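# Thread the pull stud fully into the tool holder's taper

## Task

Turn the pull stud into the threaded hole at the tapered end of the tool holder until it is fully seated and snug by hand, without over-torquing or cross-threading it.

## Robot and tools

Robot: two UR7e-type arms, left_arm and right_arm, each carrying a Robotiq 140 parallel gripper whose fingers cannot fold. Nominal bases are on either side of the table, with left_arm on the +y side. Calibrated root poses in the scene frame: left_arm (+0.028, +0.508, +0.050) m, quat_wxyz (+1.000, 0, 0, +0.011); right_arm (-0.067, -0.435, +0.050) m, quat_wxyz (+1.000, 0, 0, +0.002).

Frames: the scene frame has its origin at table-top height, midway between the nominal bases, with +z up and +x pointing out over the table. Every hand pose, velocity, target and wrist-camera pose for an arm is expressed in that arm's own base frame. Fixed cameras and the table use the scene frame. On the gripper, the fingers point along +z and open and close along y. end_effector_position is the point between the pads when they are shut. Fingertips sit about 33 mm past it when the gap is under 40 mm, and about 9 mm past it when fully open. Reported poses can be off by a few centimetres.

The row format is shared by both motion tools. A row is 20 plain numbers. The first 10 are left_arm: x, y, z in metres, then qw, qx, qy, qz, then gripper position, force_limit, speed. The last 10 are the same fields for right_arm. Position and quaternion are an absolute goal pose for that gripper in its own arm's base frame, not an offset. The last three fields for each arm lie in [-1, 1]. Gripper position +1 is fully open (140 mm), about -0.8 puts the pads together, and -1 closes until something blocks. force_limit sets grip strength after a slow close (about 14 N at -1, 40 N at 0, 58 N at +1). speed sets finger speed (about 30 mm/s at -1, 140 at 0, 250 at +1); a faster close grips harder. Always fill both arms. To keep an arm still, resend its last reported pose and its previous gripper numbers, because a 0 counts as a real command. To hold an orientation steady, send the same quaternion every time. The controller limits each step's orientation change to 32 degrees from the measured one, so large turns need several commands.

execute_actions(actions, cameras): actions is a list of actions. Each action is a list of up to 15 rows, one per 1/30 s step, and the last row repeats if fewer are given. Any target more than 0.6 m along any gripper axis from that gripper's current position is rejected. An empty list returns camera images and the full state.

move(target, speed, blend, stop_force, zero, blocking, cameras): straight-line motion to one row, or through a list of up to 15 rows. speed is in m/s (0.002 to 3.6, default 0.25), and rotation is capped at twice that figure in rad/s. blend is a corner radius in metres. stop_force (3 to 120 N) ends an arm's path once its wrist sensor feels that much push. Use it, slowly, whenever approaching contact. Leave it out when backing away from contact, and do not trust it while the gripper rotates. zero (default true) re-zeroes the force reference first. blocking=false returns early and cannot be combined with stop_force. Moves never avoid obstacles, so keep paths away from an arm's own base. The result includes a 'move:' line: done, off_target, moving, held or fault, along with limits such as paced or held.

wait(seconds 0-10), stop() which brakes the current move, zoom_image(camera, region [x0,y0,x1,y1], at most 504 px per side), zero_wrist_force(arm), read_manual, and finished_scene(scene) which ends the scene with no way back.

Cameras: cam_head_left, cam_head_right, cam_high, cam_low, cam_left_wrist, cam_right_wrist, all 672x504.

Reading results: object_status 0 means the fingers are moving, 1 means blocked while opening, 2 means blocked while closing (a grip; confirm this after closing), 3 means the commanded position was reached or the pads met. position_measured is in counts: 3 open, 75 at about 100 mm, 139 at 60 mm, 200 at 20 mm, 230 with pads touching. To grip harder while the status is 2, raise force_limit and switch position between -1 and -0.98. To soften a grip, open and then close slowly. Wrist force and torque are given in the gripper's own axes, and force is the push from the surface into the arm. Joint torques include the arm's own weight. 'Hand target' shows where the arm is currently being driven. A MOTOR HOT line appears from 70 °C, and at 85 °C the arm locks for 30 to 60 s.

What to avoid: arms are stiff, so commanding even slightly past a firm contact can trigger a fault. A net force of about 150 N, or any wrist joint reaching 26.6 N m, stops that arm for 10 s. Avoid contact between the arms, and never grip the other arm's fingers. A clearance check may block commands that bring the arms too close. Do not drop parts, release moving parts, slam into anything, or push hard. Anything that falls or ends up off the table fails the task. Loose items may occasionally be bumped by outside forces. Finish only once the stud is seated and stays seated without the robot touching it.

Each tool is called after "Request:" as name([rows], argument=value, ...), one row to a line, values as JSON.

## Session

Request:
execute_actions(actions=[])

Scene clock: 0.00 s.
left_arm: end_effector_position=(+0.6568, +0.3200, +0.3065) position_measured=3 object_status=3 end_effector_quat_wxyz=(-0.357, +0.890, +0.120, +0.258) | right_arm: end_effector_position=(+0.6485, -0.1120, +0.0618) position_measured=3 object_status=3 end_effector_quat_wxyz=(+0.020, +0.894, -0.071, +0.442)
Joint positions: left_arm=[-0.056 -1.389 1.732 -2.414 -0.771 3.034] | right_arm=[-0.529 -1.108 2.325 -3.662 -1.252 2.92]
Joint velocities: within noise
Joint torques (N m): no reading
Wrist force (N): no reading
Wrist torque (N m): no reading
Wrist force, peak (N): no reading
Hand target: left_arm +0.6568, +0.3200, +0.3065; -0.357, +0.890, +0.120, +0.258 | right_arm +0.6485, -0.1120, +0.0618; +0.020, +0.894, -0.071, +0.442
Tool commands: left_gripper/position=+1.0 left_gripper/force_limit=+1.0 left_gripper/speed=+1.0 right_gripper/position=+1.0 right_gripper/force_limit=+1.0 right_gripper/speed=+1.0

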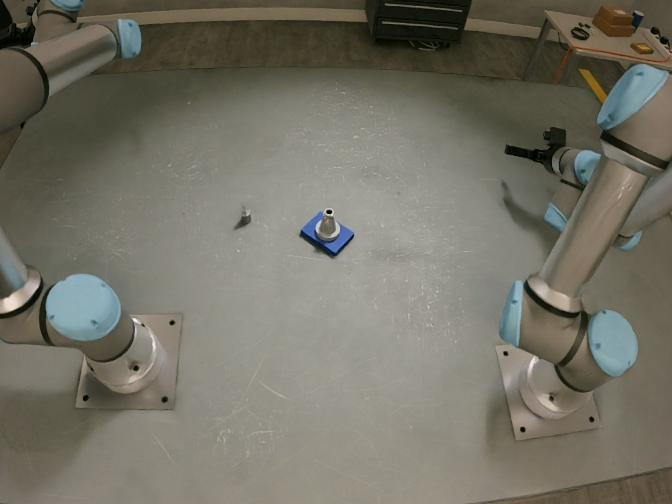

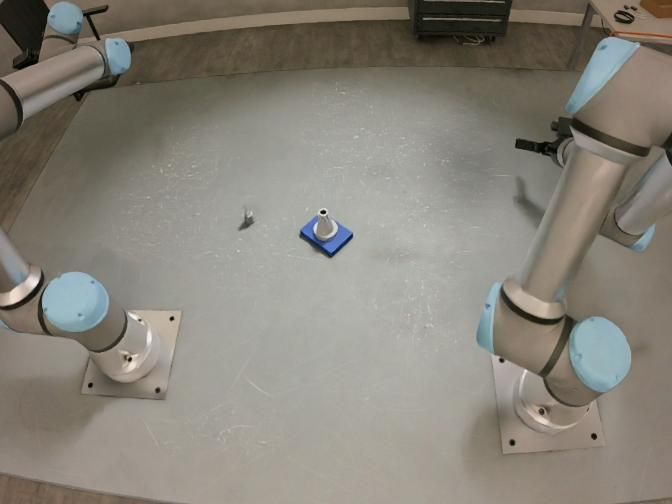

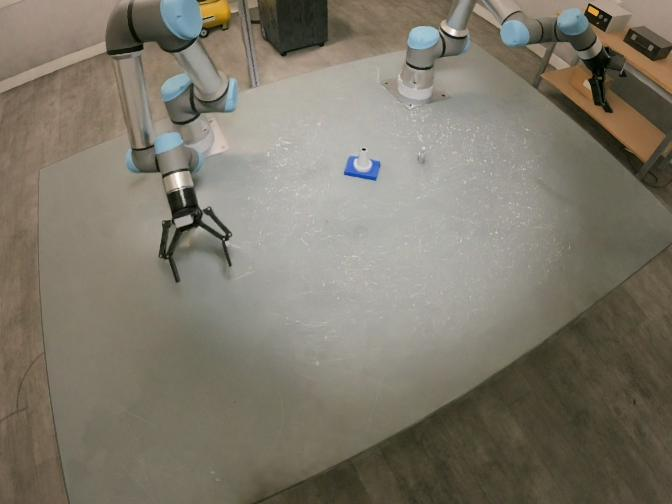

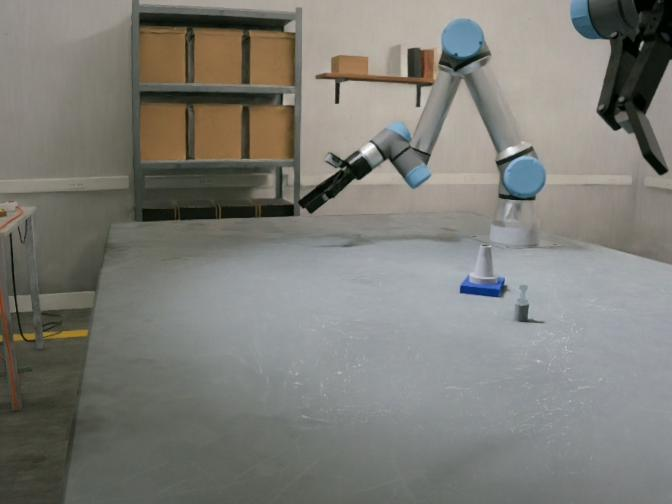

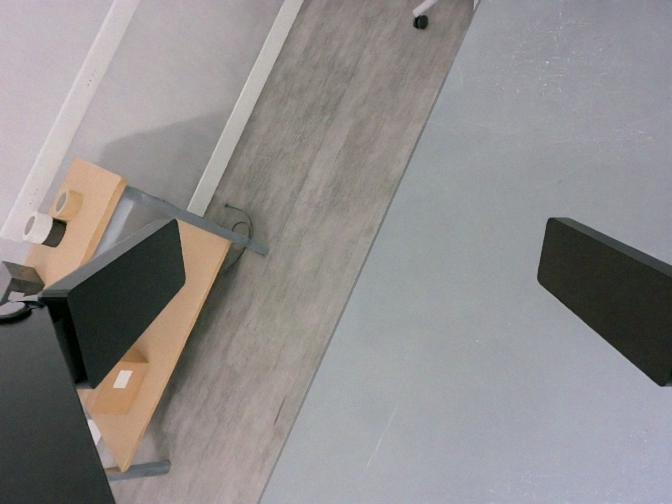

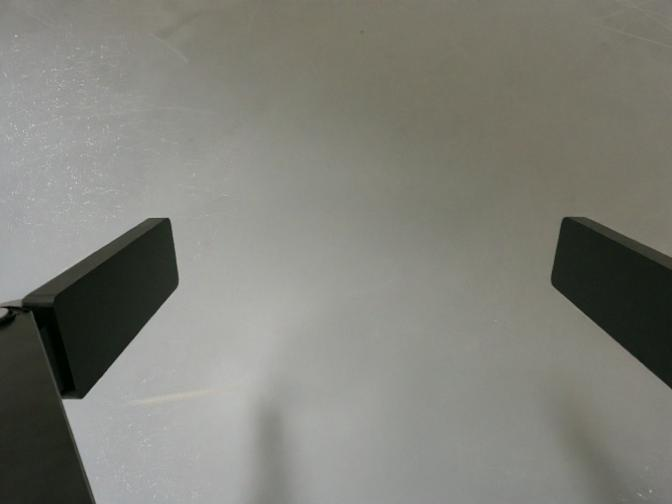

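Request:
zoom_image(camera="cam_low", region=[440, 230, 560, 330])

Request:
zoom_image(camera="cam_head_left", region=[220, 180, 380, 280])

Request:
zoom_image(camera="cam_high", region=[330, 130, 450, 200])

Request:
zoom_image(camera="cam_head_right", region=[220, 180, 380, 280])

Scaled by 4.200 from the camera's 672x504 image, which has a finer 960x720 frame.

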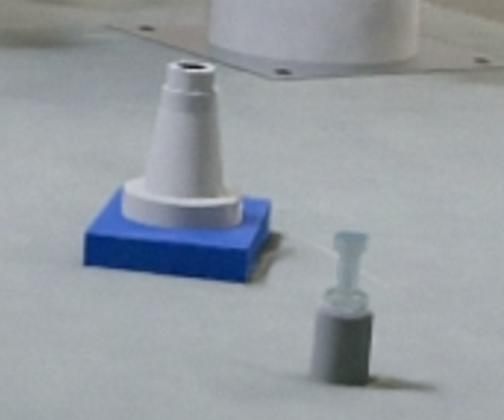

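Scaled by 3.150 from the camera's 672x504 image, which has a finer 960x720 frame.

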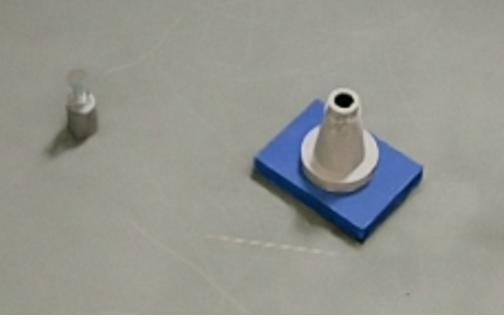

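Scaled by 4.200 from the camera's 672x504 image, which has a finer 960x720 frame.

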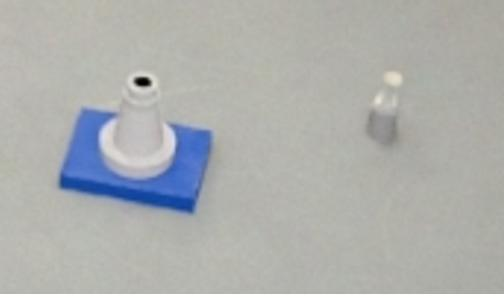

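Scaled by 3.150 from the camera's 672x504 image, which has a finer 960x720 frame.

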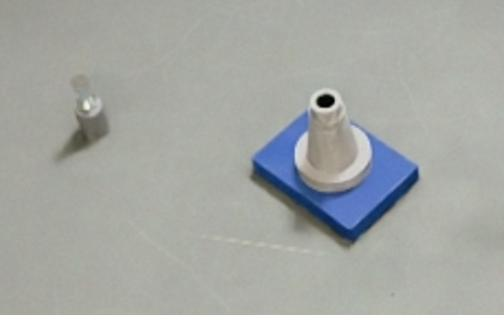

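Request:
move(target=[0.40,-0.20,0.30,0,1,0,0,1,1,1,0.33,0.37,0.22,-0.211,0.785,0.366,0.453,1,1,1], speed=0.4, cameras=["all"])

Scene clock: 77.27 s.
left_arm: end_effector_position=(+0.4001, -0.1999, +0.3000) position_measured=3 object_status=3 end_effector_quat_wxyz=(+0.000, +1.000, +0.000, +0.000) | right_arm: end_effector_position=(+0.3301, +0.3699, +0.2200) position_measured=3 object_status=3 end_effector_quat_wxyz=(-0.211, +0.785, +0.366, +0.453)
Joint positions: left_arm=[-0.766 -1.722 1.649 -1.498 -1.571 2.375] | right_arm=[0.178 -1.998 2.7 -3.199 -0.984 2.747]
Joint torques (N m): left_arm=[-3.46 -28.85 -17.84 -0.24 -1.87 1.32] | right_arm=[7.22 -14.84 -13.93 -1.73 2.32 -1.22]
Wrist force (N): left_arm=[-1.4 2.5 -1.4] | right_arm=[-0.2 -0.7 0.9]
Wrist torque (N m): left_arm=[0.26 -0.08 -0.23] | right_arm=[-0.17 0.02 0.04]
Wrist force, peak (N): left_arm=[-2.6 5.3 -1.7] | right_arm=[1.6 -3.1 0.9]
Hand target: left_arm +0.4000, -0.2000, +0.3000; +0.000, +1.000, +0.000, +0.000 | right_arm +0.3300, +0.3700, +0.2200; -0.211, +0.785, +0.366, +0.453
Off the commanded pose: left_arm 0.000 m, 0 deg | right_arm 0.000 m, 0 deg.
move: done

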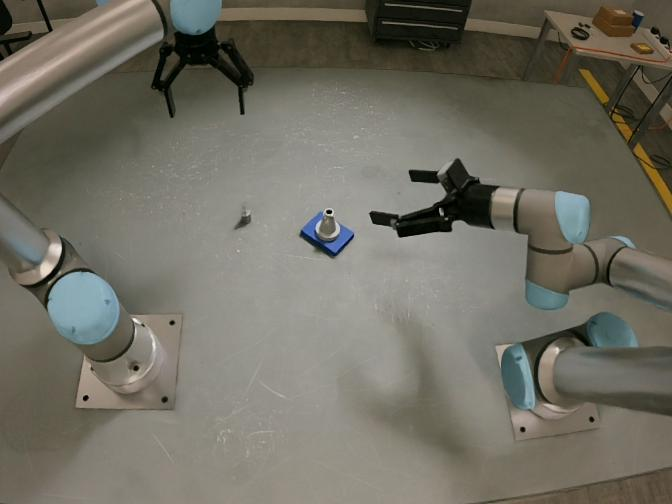

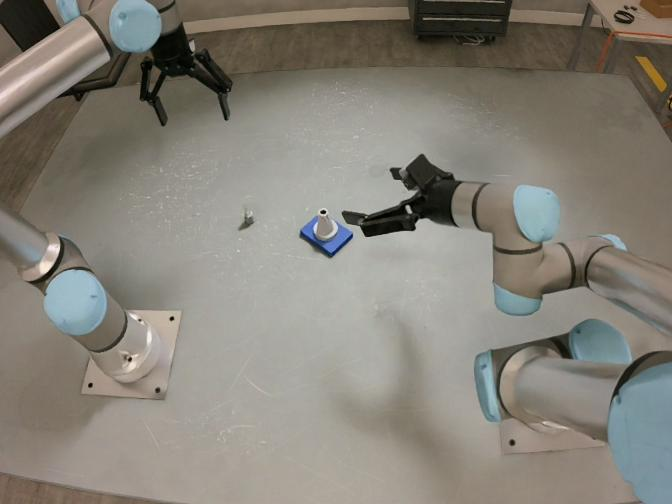

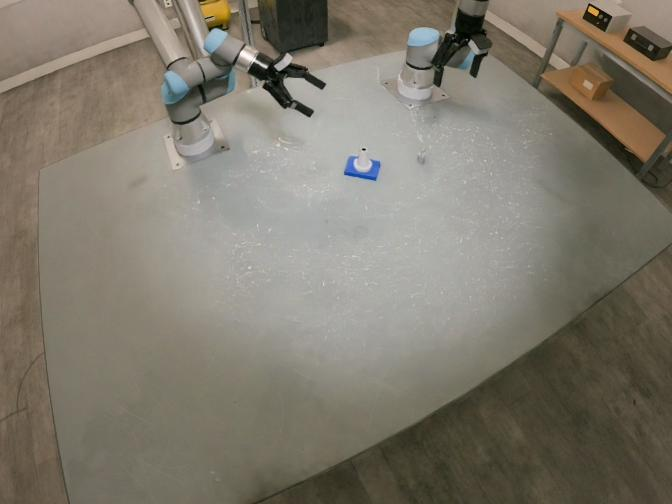

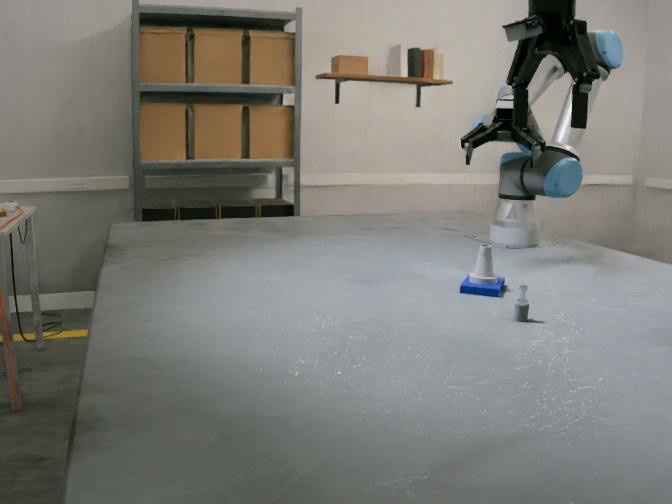

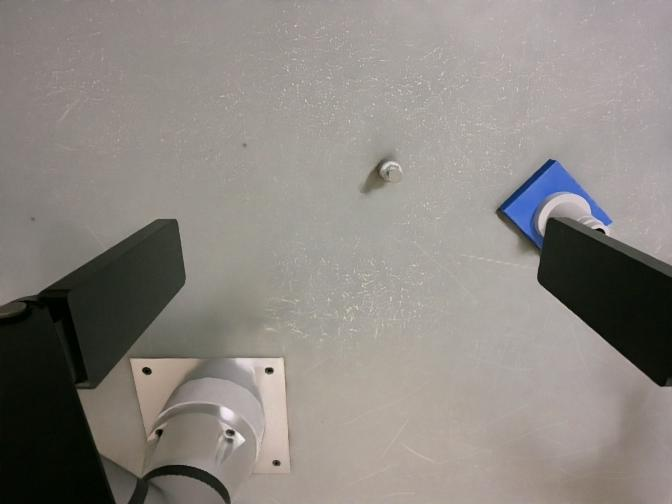

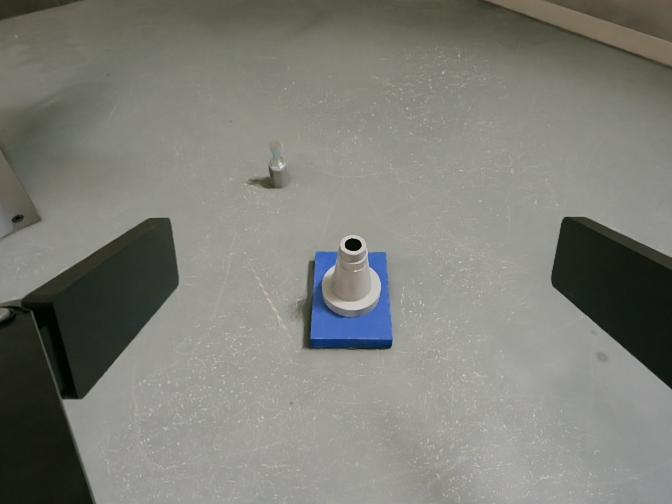

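Request:
zoom_image(camera="cam_left_wrist", region=[340, 130, 440, 210])

Request:
zoom_image(camera="cam_right_wrist", region=[230, 120, 420, 360])

Request:
zoom_image(camera="cam_left_wrist", region=[480, 140, 640, 260])

Request:
zoom_image(camera="cam_right_wrist", region=[240, 130, 320, 200])

Scaled by 5.040 from the camera's 672x504 image, which has a finer 960x720 frame.

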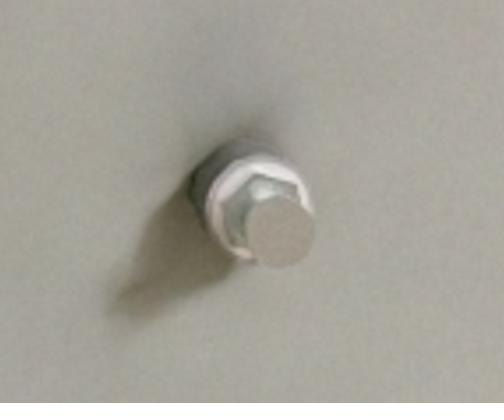

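Scaled by 2.100 from the camera's 672x504 image, which has a finer 960x720 frame.

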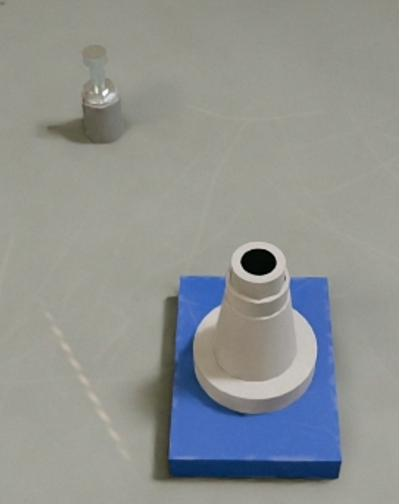

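Scaled by 3.150 from the camera's 672x504 image, which has a finer 960x720 frame.

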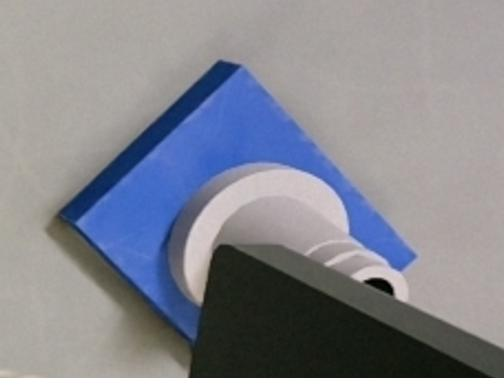

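Scaled by 6.300 from the camera's 672x504 image, which has a finer 960x720 frame.

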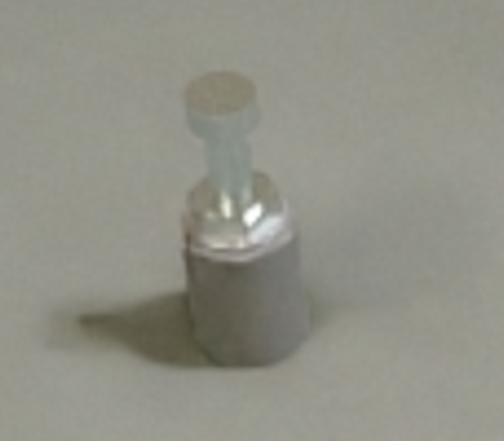

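Request:
move([
  [0.40,-0.22,0.20,0,0.5,0.866,0,1,1,1,0.33,0.37,0.22,-0.211,0.785,0.366,0.453,1,1,1],
  [0.39,-0.24,0.12,0,-0.5,0.866,0,1,1,1,0.33,0.37,0.22,-0.211,0.785,0.366,0.453,1,1,1],
  [0.387,-0.2523,0.075,0,1,0,0,1,1,1,0.33,0.37,0.22,-0.211,0.785,0.366,0.453,1,1,1],
], speed=0.7, blend=0.03, cameras=["cam_left_wrist","cam_right_wrist"])

Request:
zoom_image(camera="cam_left_wrist", region=[270, 180, 410, 320])

Request:
zoom_image(camera="cam_right_wrist", region=[240, 120, 320, 200])

Scene clock: 164.47 s.
left_arm: end_effector_position=(+0.3870, -0.2523, +0.0749) position_measured=3 object_status=3 end_effector_quat_wxyz=(+0.000, +1.000, +0.000, +0.000) | right_arm: end_effector_position=(+0.3300, +0.3700, +0.2200) position_measured=3 object_status=3 end_effector_quat_wxyz=(-0.211, +0.785, +0.366, +0.453)
Joint positions: left_arm=[-0.871 -1.556 2.096 -2.11 -1.571 -4.012] | right_arm=[0.179 -1.998 2.7 -3.199 -0.984 2.747]
Joint torques (N m): left_arm=[5.01 -31.71 -26.94 -0.31 -0.59 -1.49] | right_arm=[8.37 -16.35 -13.7 -2.93 -1.26 -0.26]
Wrist force (N): left_arm=[-1.5 2.4 -1.8] | right_arm=[0.2 -0.9 1.0]
Wrist torque (N m): left_arm=[0.26 -0.10 -0.25] | right_arm=[-0.22 -0.06 0.04]
Wrist force, peak (N): left_arm=[-1.6 2.9 -1.8] | right_arm=[0.2 -0.9 1.0]
Hand target: left_arm +0.3870, -0.2523, +0.0750; +0.000, +1.000, +0.000, +0.000 | right_arm +0.3300, +0.3700, +0.2200; -0.211, +0.785, +0.366, +0.453
Off the commanded pose: left_arm 0.000 m, 0 deg | right_arm 0.000 m, 0 deg.
move: done
Images, in order (width x height): cam_left_wrist 672x504, cam_right_wrist 672x504.

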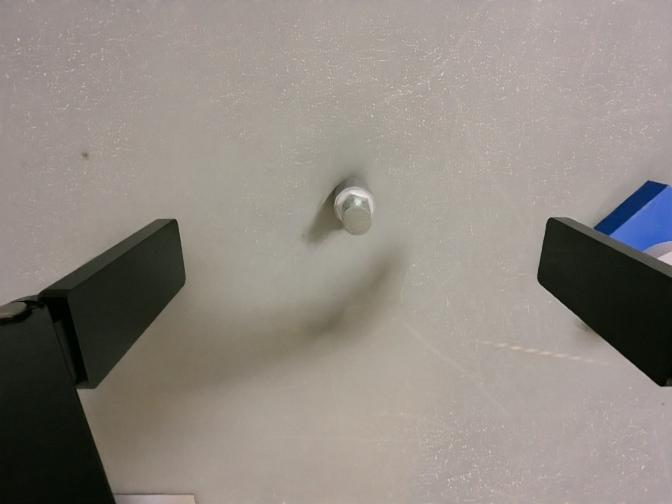

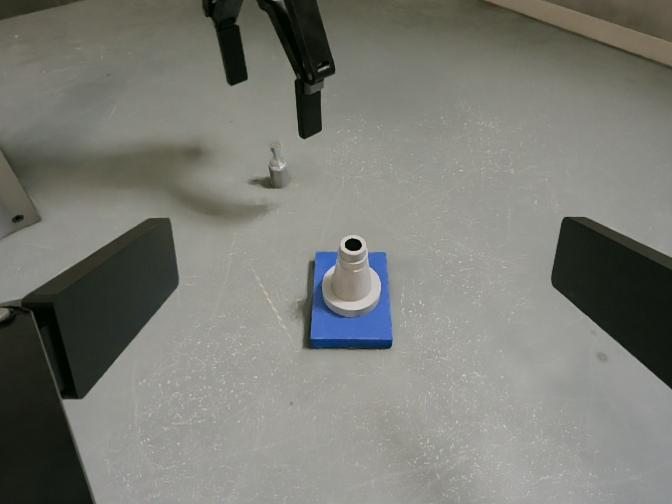

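Scaled by 3.600 from the camera's 672x504 image, which has a finer 960x720 frame.

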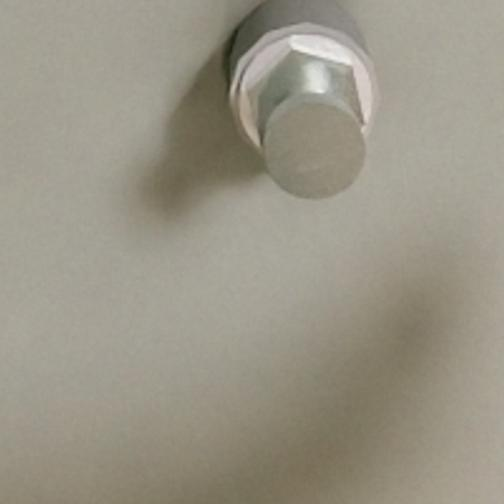

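Scaled by 6.300 from the camera's 672x504 image, which has a finer 960x720 frame.

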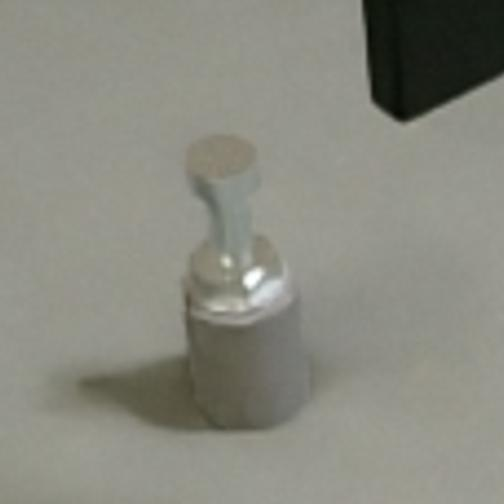

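Request:
move(target=[0.387,-0.2537,0.035,0,0.9936,0.1132,0,-0.25,-1,1,0.33,0.37,0.22,-0.211,0.785,0.366,0.453,1,1,1], speed=0.15, cameras=["cam_left_wrist","cam_right_wrist","cam_low"])

Request:
zoom_image(camera="cam_left_wrist", region=[270, 150, 410, 290])

Request:
zoom_image(camera="cam_right_wrist", region=[240, 110, 320, 190])

Request:
zoom_image(camera="cam_low", region=[480, 250, 560, 330])

Scene clock: 194.93 s.
left_arm: end_effector_position=(+0.3870, -0.2537, +0.0349) position_measured=160 object_status=3 end_effector_quat_wxyz=(+0.000, +0.994, +0.113, +0.000) | right_arm: end_effector_position=(+0.3300, +0.3700, +0.2200) position_measured=3 object_status=3 end_effector_quat_wxyz=(-0.211, +0.785, +0.366, +0.453)
Joint positions: left_arm=[-0.872 -1.492 2.151 -2.23 -1.571 -4.241] | right_arm=[0.179 -1.998 2.7 -3.199 -0.984 2.747]
Joint torques (N m): left_arm=[-4.46 -34.72 -29.1 -0.52 1.99 0.59] | right_arm=[8.39 -15.81 -14.47 -1.93 -1.26 -0.61]
Wrist force (N): left_arm=[-1.2 2.3 -1.6] | right_arm=[0.1 -0.6 0.5]
Wrist torque (N m): left_arm=[0.23 -0.15 -0.26] | right_arm=[-0.16 -0.05 0.03]
Wrist force, peak (N): left_arm=[-1.0 2.7 -2.9] | right_arm=[0.2 -0.7 0.9]
Hand target: left_arm +0.3870, -0.2537, +0.0350; +0.000, +0.994, +0.113, +0.000 | right_arm +0.3300, +0.3700, +0.2200; -0.211, +0.785, +0.366, +0.453
Off the commanded pose: left_arm 0.000 m, 0 deg | right_arm 0.000 m, 0 deg.
move: done
Images, in order (width x height): cam_low 672x504, cam_left_wrist 672x504, cam_right_wrist 672x504.

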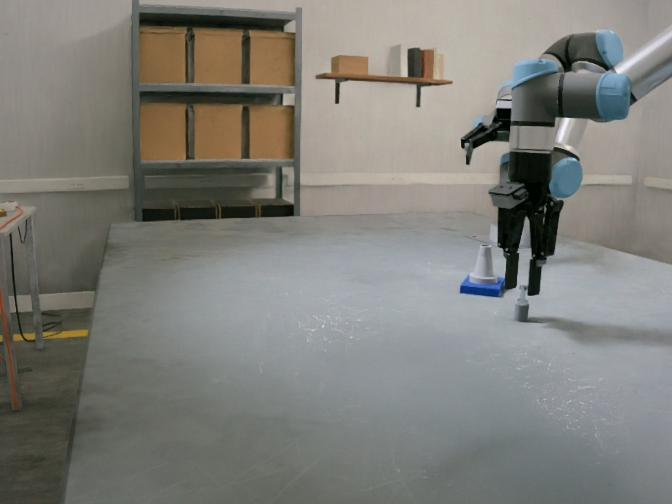

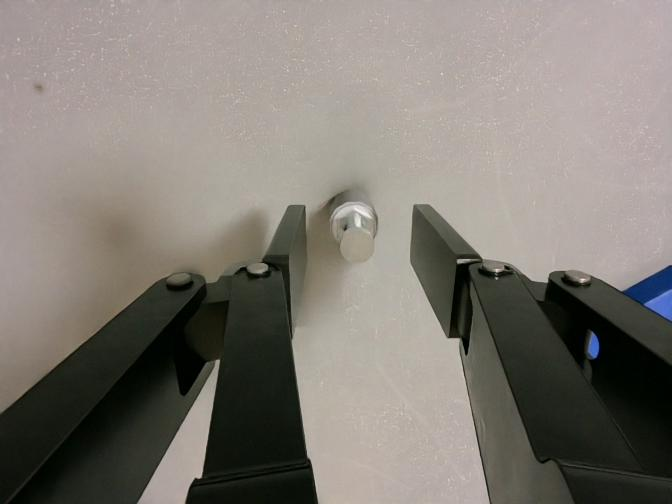

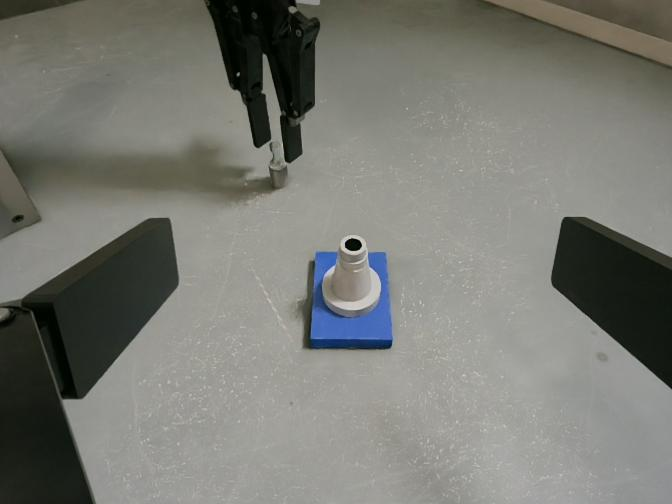

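Scaled by 3.600 from the camera's 672x504 image, which has a finer 960x720 frame.

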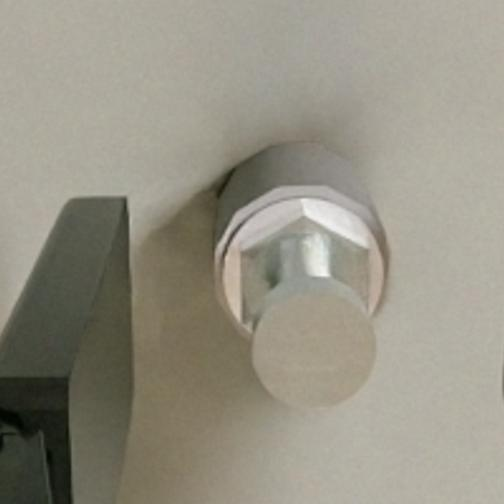

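Scaled by 6.300 from the camera's 672x504 image, which has a finer 960x720 frame.

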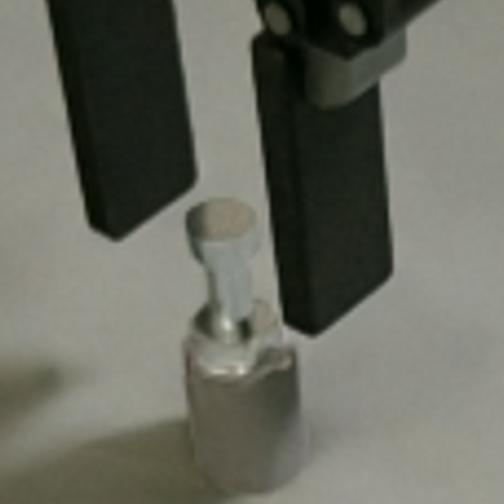

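Scaled by 6.300 from the camera's 672x504 image, which has a finer 960x720 frame.

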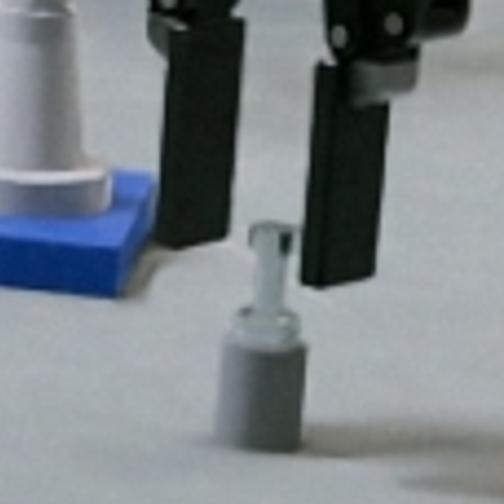

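Request:
move([
  [0.3877,-0.2526,0.0175,0,0.9936,0.1132,0,-0.25,-1,1,0.35,0.383,0.03,-0.2717,0.6942,0.3237,0.5826,1,1,1],
  [0.3877,-0.2526,0.0175,0,0.9936,0.1132,0,-1,-1,-1,0.35,0.383,0.03,-0.2717,0.6942,0.3237,0.5826,1,1,1],
], speed=0.2, cameras=["cam_left_wrist","cam_right_wrist","cam_low"])

Request:
zoom_image(camera="cam_low", region=[460, 230, 560, 330])

Scene clock: 231.33 s.
left_arm: end_effector_position=(+0.3875, -0.2529, +0.0223) position_measured=160 object_status=3 end_effector_quat_wxyz=(+0.000, +0.994, +0.113, +0.000) | right_arm: end_effector_position=(+0.3384, +0.3764, +0.1104) position_measured=3 object_status=3 end_effector_quat_wxyz=(-0.240, +0.755, +0.360, +0.493)
Joint positions: left_arm=[-0.87 -1.47 2.167 -2.268 -1.571 -4.239] | right_arm=[0.118 -1.059 2.842 -4.375 -0.871 2.775]
Joint torques (N m): left_arm=[6.64 -35.39 -28.04 -0.42 1.78 1.44] | right_arm=[9.21 -34.86 10.33 -1.74 -1.54 -1.03]
Wrist force (N): left_arm=[-1.1 2.3 -1.6] | right_arm=[1.0 -0.3 0.9]
Wrist torque (N m): left_arm=[0.22 -0.17 -0.27] | right_arm=[-0.04 -0.22 -0.12]
Wrist force, peak (N): left_arm=[-1.4 2.7 -1.9] | right_arm=[-11.5 1.9 5.6]
Hand target: left_arm +0.3875, -0.2529, +0.0224; +0.000, +0.994, +0.113, +0.000 | right_arm +0.3384, +0.3764, +0.1105; -0.240, +0.755, +0.360, +0.493
Tool commands: left_gripper/position=-0.25 left_gripper/force_limit=-1.0 left_gripper/speed=+1.0 right_gripper/position=+1.0 right_gripper/force_limit=+1.0 right_gripper/speed=+1.0
Off the commanded pose: left_arm 0.005 m, 0 deg | right_arm 0.081 m, 14 deg.
led back after a hold (right arm): the arm was led back toward your command in small steps, so it may still be short of it.
move: held (right_arm; a check stopped the path), off_target (left_arm; braked when a check withheld steps of right_arm); path passed 0 of 2 targets; target 2's new numbers were not sent; limits=held
pose unreachable (right arm): on one or more control steps of this call, first in action 0 (counted from 0), this arm could not follow its commanded pose, so it was not sent that pose on those steps. It may still have moved: this result reports where it is.
cause: moving toward the commanded pose would bring two parts of the arm too close to each other (joints 3 (elbow) to 5 (wrist 2) lie between them).
Images, in order (width x height): cam_low 672x504, cam_left_wrist 672x504, cam_right_wrist 672x504.

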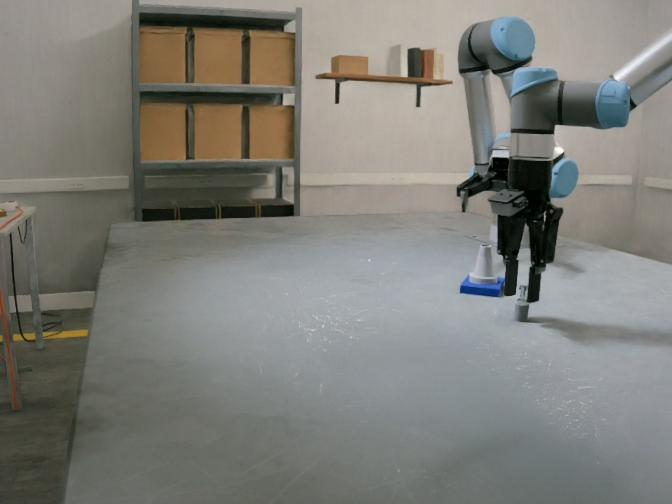

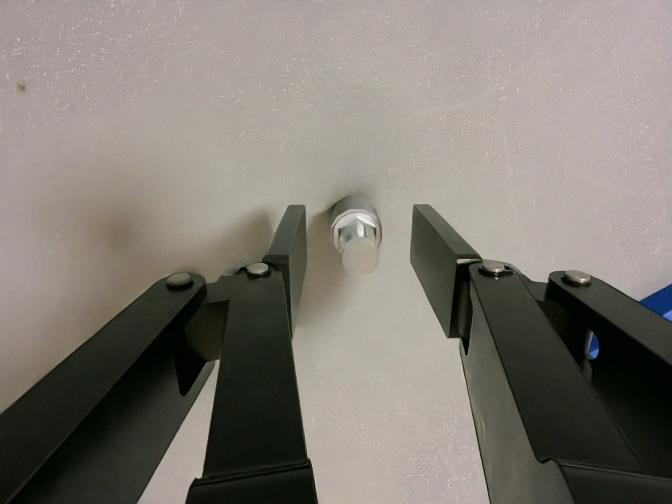

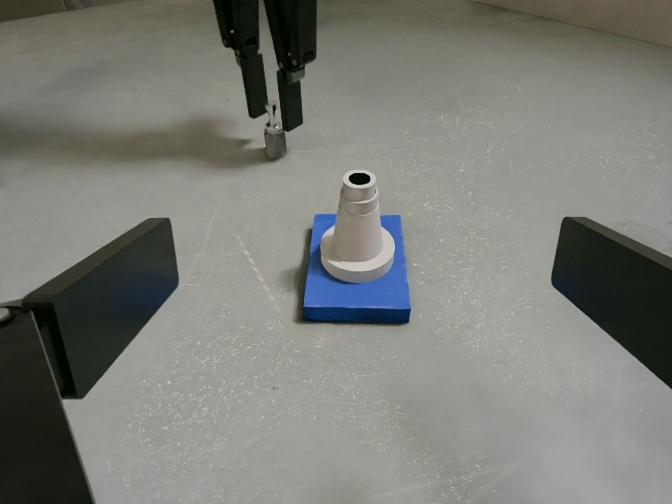

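Scaled by 5.040 from the camera's 672x504 image, which has a finer 960x720 frame.

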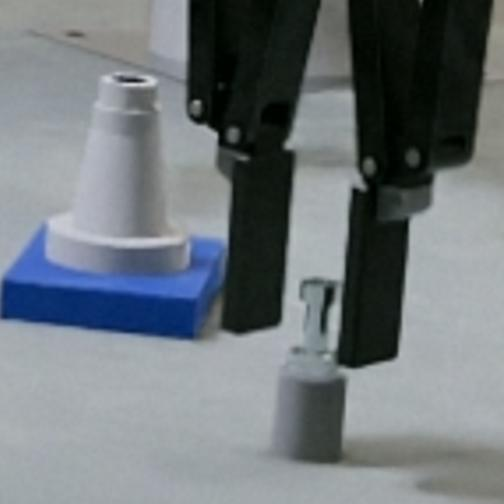

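Request:
move([
  [0.3877,-0.2526,0.0175,0,0.9936,0.1132,0,-0.25,-1,1,0.33,0.37,0.2,-0.211,0.785,0.366,0.453,1,1,1],
  [0.3877,-0.2526,0.0175,0,0.9936,0.1132,0,-1,-1,-1,0.434,0.484,0.15,-0.2717,0.6942,0.3237,0.5826,1,1,1],
], speed=0.2, cameras=["cam_left_wrist","cam_right_wrist","cam_low","cam_head_left"])

Request:
zoom_image(camera="cam_low", region=[460, 230, 560, 330])

Request:
zoom_image(camera="cam_left_wrist", region=[270, 160, 450, 300])

Scene clock: 250.87 s.
left_arm: end_effector_position=(+0.3877, -0.2526, +0.0175) position_measured=205 object_status=2 end_effector_quat_wxyz=(+0.000, +0.994, +0.113, +0.000) | right_arm: end_effector_position=(+0.4340, +0.4840, +0.1500) position_measured=3 object_status=3 end_effector_quat_wxyz=(-0.272, +0.694, +0.324, +0.583)
Joint positions: left_arm=[-0.87 -1.461 2.173 -2.283 -1.571 -4.238] | right_arm=[0.413 -0.905 2.386 -4.428 -1.118 3.056]
Joint torques (N m): left_arm=[8.87 -33.98 -26.79 -0.5 0.4 -0.89] | right_arm=[-9.63 -19.72 -14.93 -4.19 2.21 0.34]
Wrist force (N): left_arm=[-1.3 2.2 -3.2] | right_arm=[1.4 -0.5 1.3]
Wrist torque (N m): left_arm=[0.28 -0.16 -0.27] | right_arm=[0.01 -0.19 0.05]
Wrist force, peak (N): left_arm=[-1.3 2.2 -3.5] | right_arm=[0.0 -0.5 3.7]
Hand target: left_arm +0.3877, -0.2526, +0.0175; +0.000, +0.994, +0.113, +0.000 | right_arm +0.4340, +0.4840, +0.1500; -0.272, +0.694, +0.324, +0.583
Off the commanded pose: left_arm 0.000 m, 0 deg | right_arm 0.000 m, 0 deg.
move: done
Images, in order (width x height): cam_head_left 672x504, cam_low 672x504, cam_left_wrist 672x504, cam_right_wrist 672x504.

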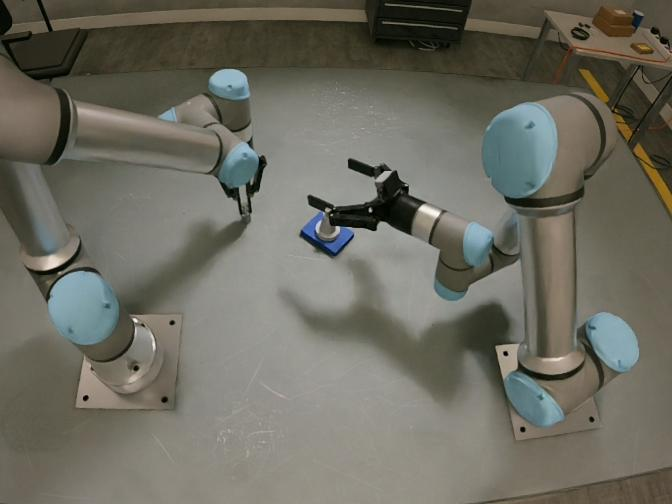

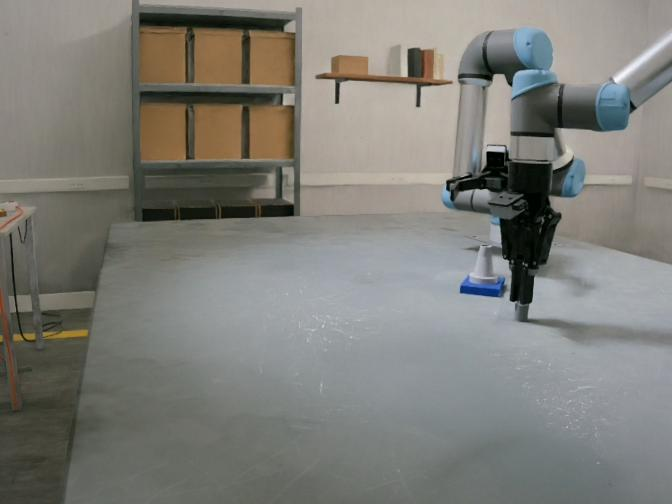

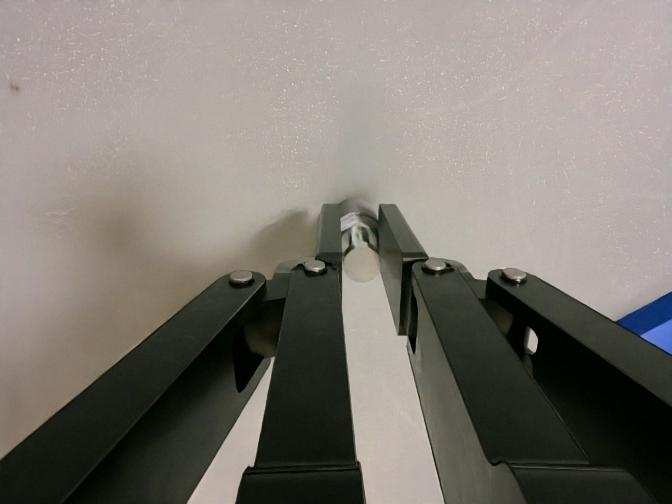

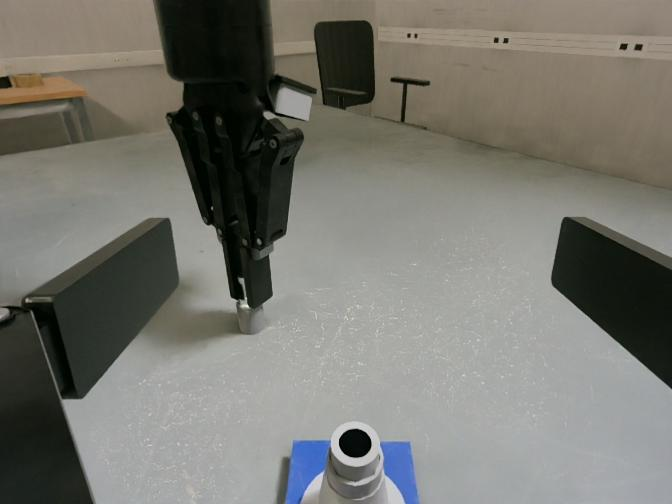

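Scaled by 5.040 from the camera's 672x504 image, which has a finer 960x720 frame.

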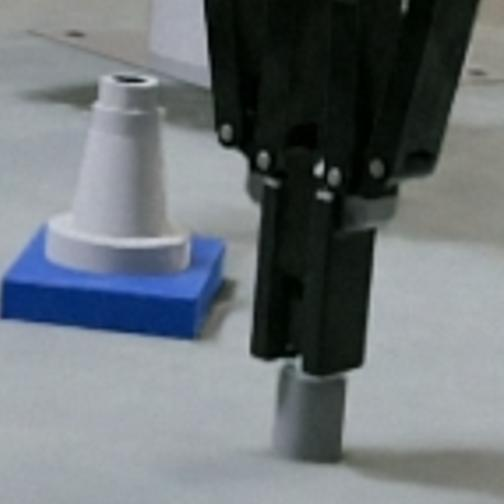

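Scaled by 2.800 from the camera's 672x504 image, which has a finer 960x720 frame.

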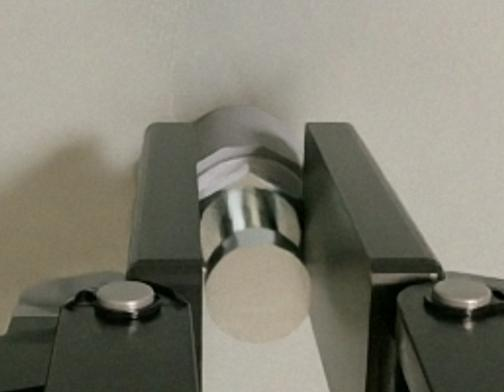

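Request:
move(target=[0.3877,-0.2526,0.0975,0,0.9936,0.1132,0,-1,-1,-1,0.434,0.484,0.0,-0.2717,0.6942,0.3237,0.5826,1,1,1], speed=0.1, cameras=["cam_left_wrist","cam_right_wrist","cam_low","cam_high"])

Request:
zoom_image(camera="cam_low", region=[440, 200, 560, 320])

Request:
zoom_image(camera="cam_high", region=[300, 70, 480, 210])

Scene clock: 263.37 s.
left_arm: end_effector_position=(+0.3877, -0.2526, +0.0760) position_measured=205 object_status=2 end_effector_quat_wxyz=(+0.000, +0.994, +0.113, +0.000) end_effector_velocity=(+0.000, +0.001, -0.002) end_effector_angular_velocity=(+0.001, -0.001, +0.001) | right_arm: end_effector_position=(+0.4338, +0.4839, +0.0560) position_measured=3 object_status=3 end_effector_quat_wxyz=(-0.272, +0.695, +0.324, +0.582)
Joint positions: left_arm=[-0.87 -1.556 2.092 -2.107 -1.571 -4.238] | right_arm=[0.412 -0.595 2.305 -4.656 -1.118 3.056]
Joint velocities: left_arm=[0.001 0.002 0.003 -0.005 0.001 0] | right_arm=[within noise]
Joint torques (N m): left_arm=[7.41 -14.74 -14.7 -5.23 -0.7 -0.31] | right_arm=[-0.22 -36.75 -0.75 -2.63 0.06 0.02]
Wrist force (N): left_arm=[-1.0 2.6 -1.1] | right_arm=[0.2 -1.2 -0.4]
Wrist torque (N m): left_arm=[0.28 -0.17 -0.25] | right_arm=[-0.13 0.05 -0.05]
Wrist force, peak (N): left_arm=[-1.4 2.2 -3.6] | right_arm=[-5.9 0.3 2.4]
Hand target: left_arm +0.3877, -0.2526, +0.0758; +0.000, +0.994, +0.113, +0.000 | right_arm +0.4338, +0.4839, +0.0560; -0.272, +0.695, +0.324, +0.582
Tool commands: left_gripper/position=-1.0 left_gripper/force_limit=-1.0 left_gripper/speed=-1.0 right_gripper/position=+1.0 right_gripper/force_limit=+1.0 right_gripper/speed=+1.0
Off the commanded pose: left_arm 0.022 m, 0 deg | right_arm 0.056 m, 0 deg.
FORCE FAULT: contact force on the right arm reached its limit, and that arm stopped. The contact can be on any part of that arm, not only on its tool. That arm's remaining commands of this call were not run. That arm is still stopped at the end of this call. That arm stays stopped for about 10 more seconds. Until then a move that you send moves the other arm only, and its call returns only when the move has ended. Once the stop has ended, the next robot result says so. If the stop ends while you think or write, that arm runs what you send next. While its stop runs, that arm takes no new command, but its gripper still runs the gripper command that each later call begins with. Until it ends, the stop uses up actions while you think or wait. An arm that is not stopped still takes commands.
move: fault (right_arm), off_target (left_arm; braked at the fault stop of right_arm)
Images, in order (width x height): cam_high 672x504, cam_low 672x504, cam_left_wrist 672x504, cam_right_wrist 672x504.

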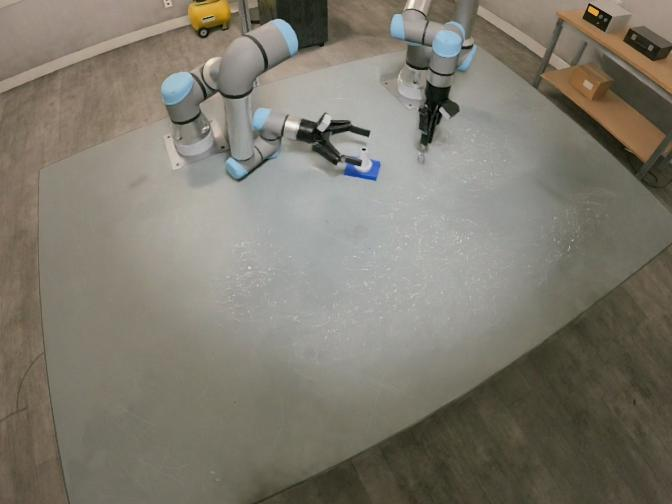

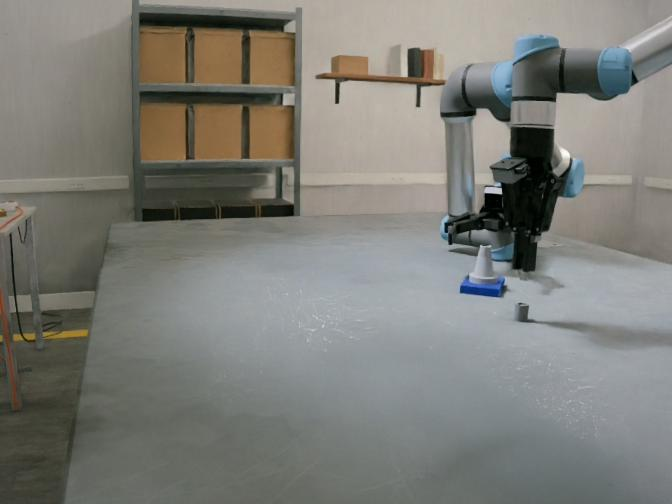

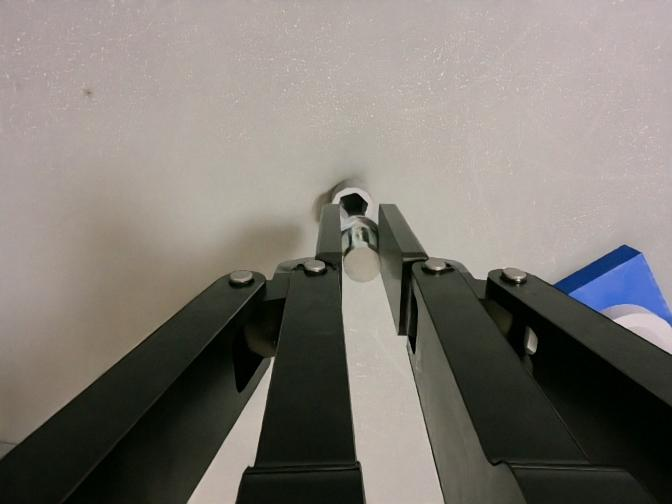

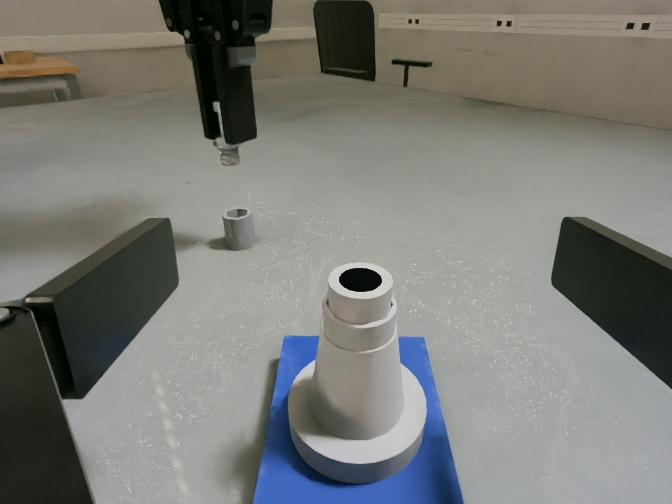

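Scaled by 4.200 from the camera's 672x504 image, which has a finer 960x720 frame.

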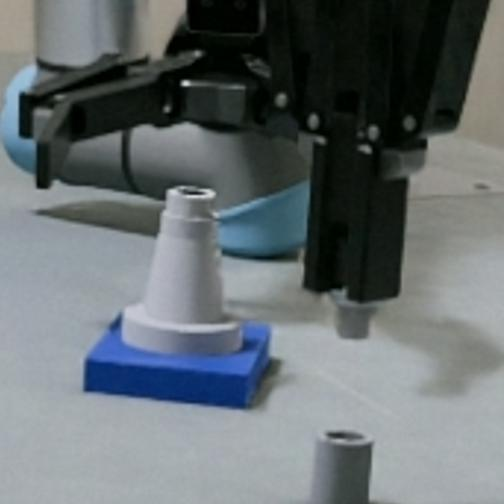

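Scaled by 2.800 from the camera's 672x504 image, which has a finer 960x720 frame.

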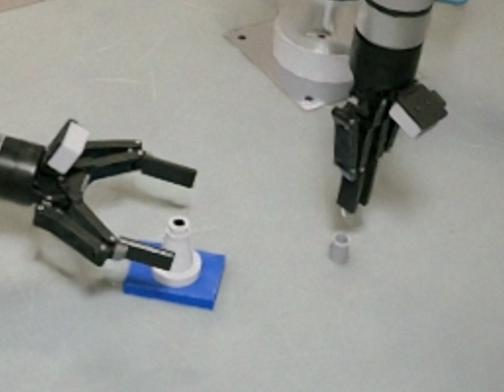

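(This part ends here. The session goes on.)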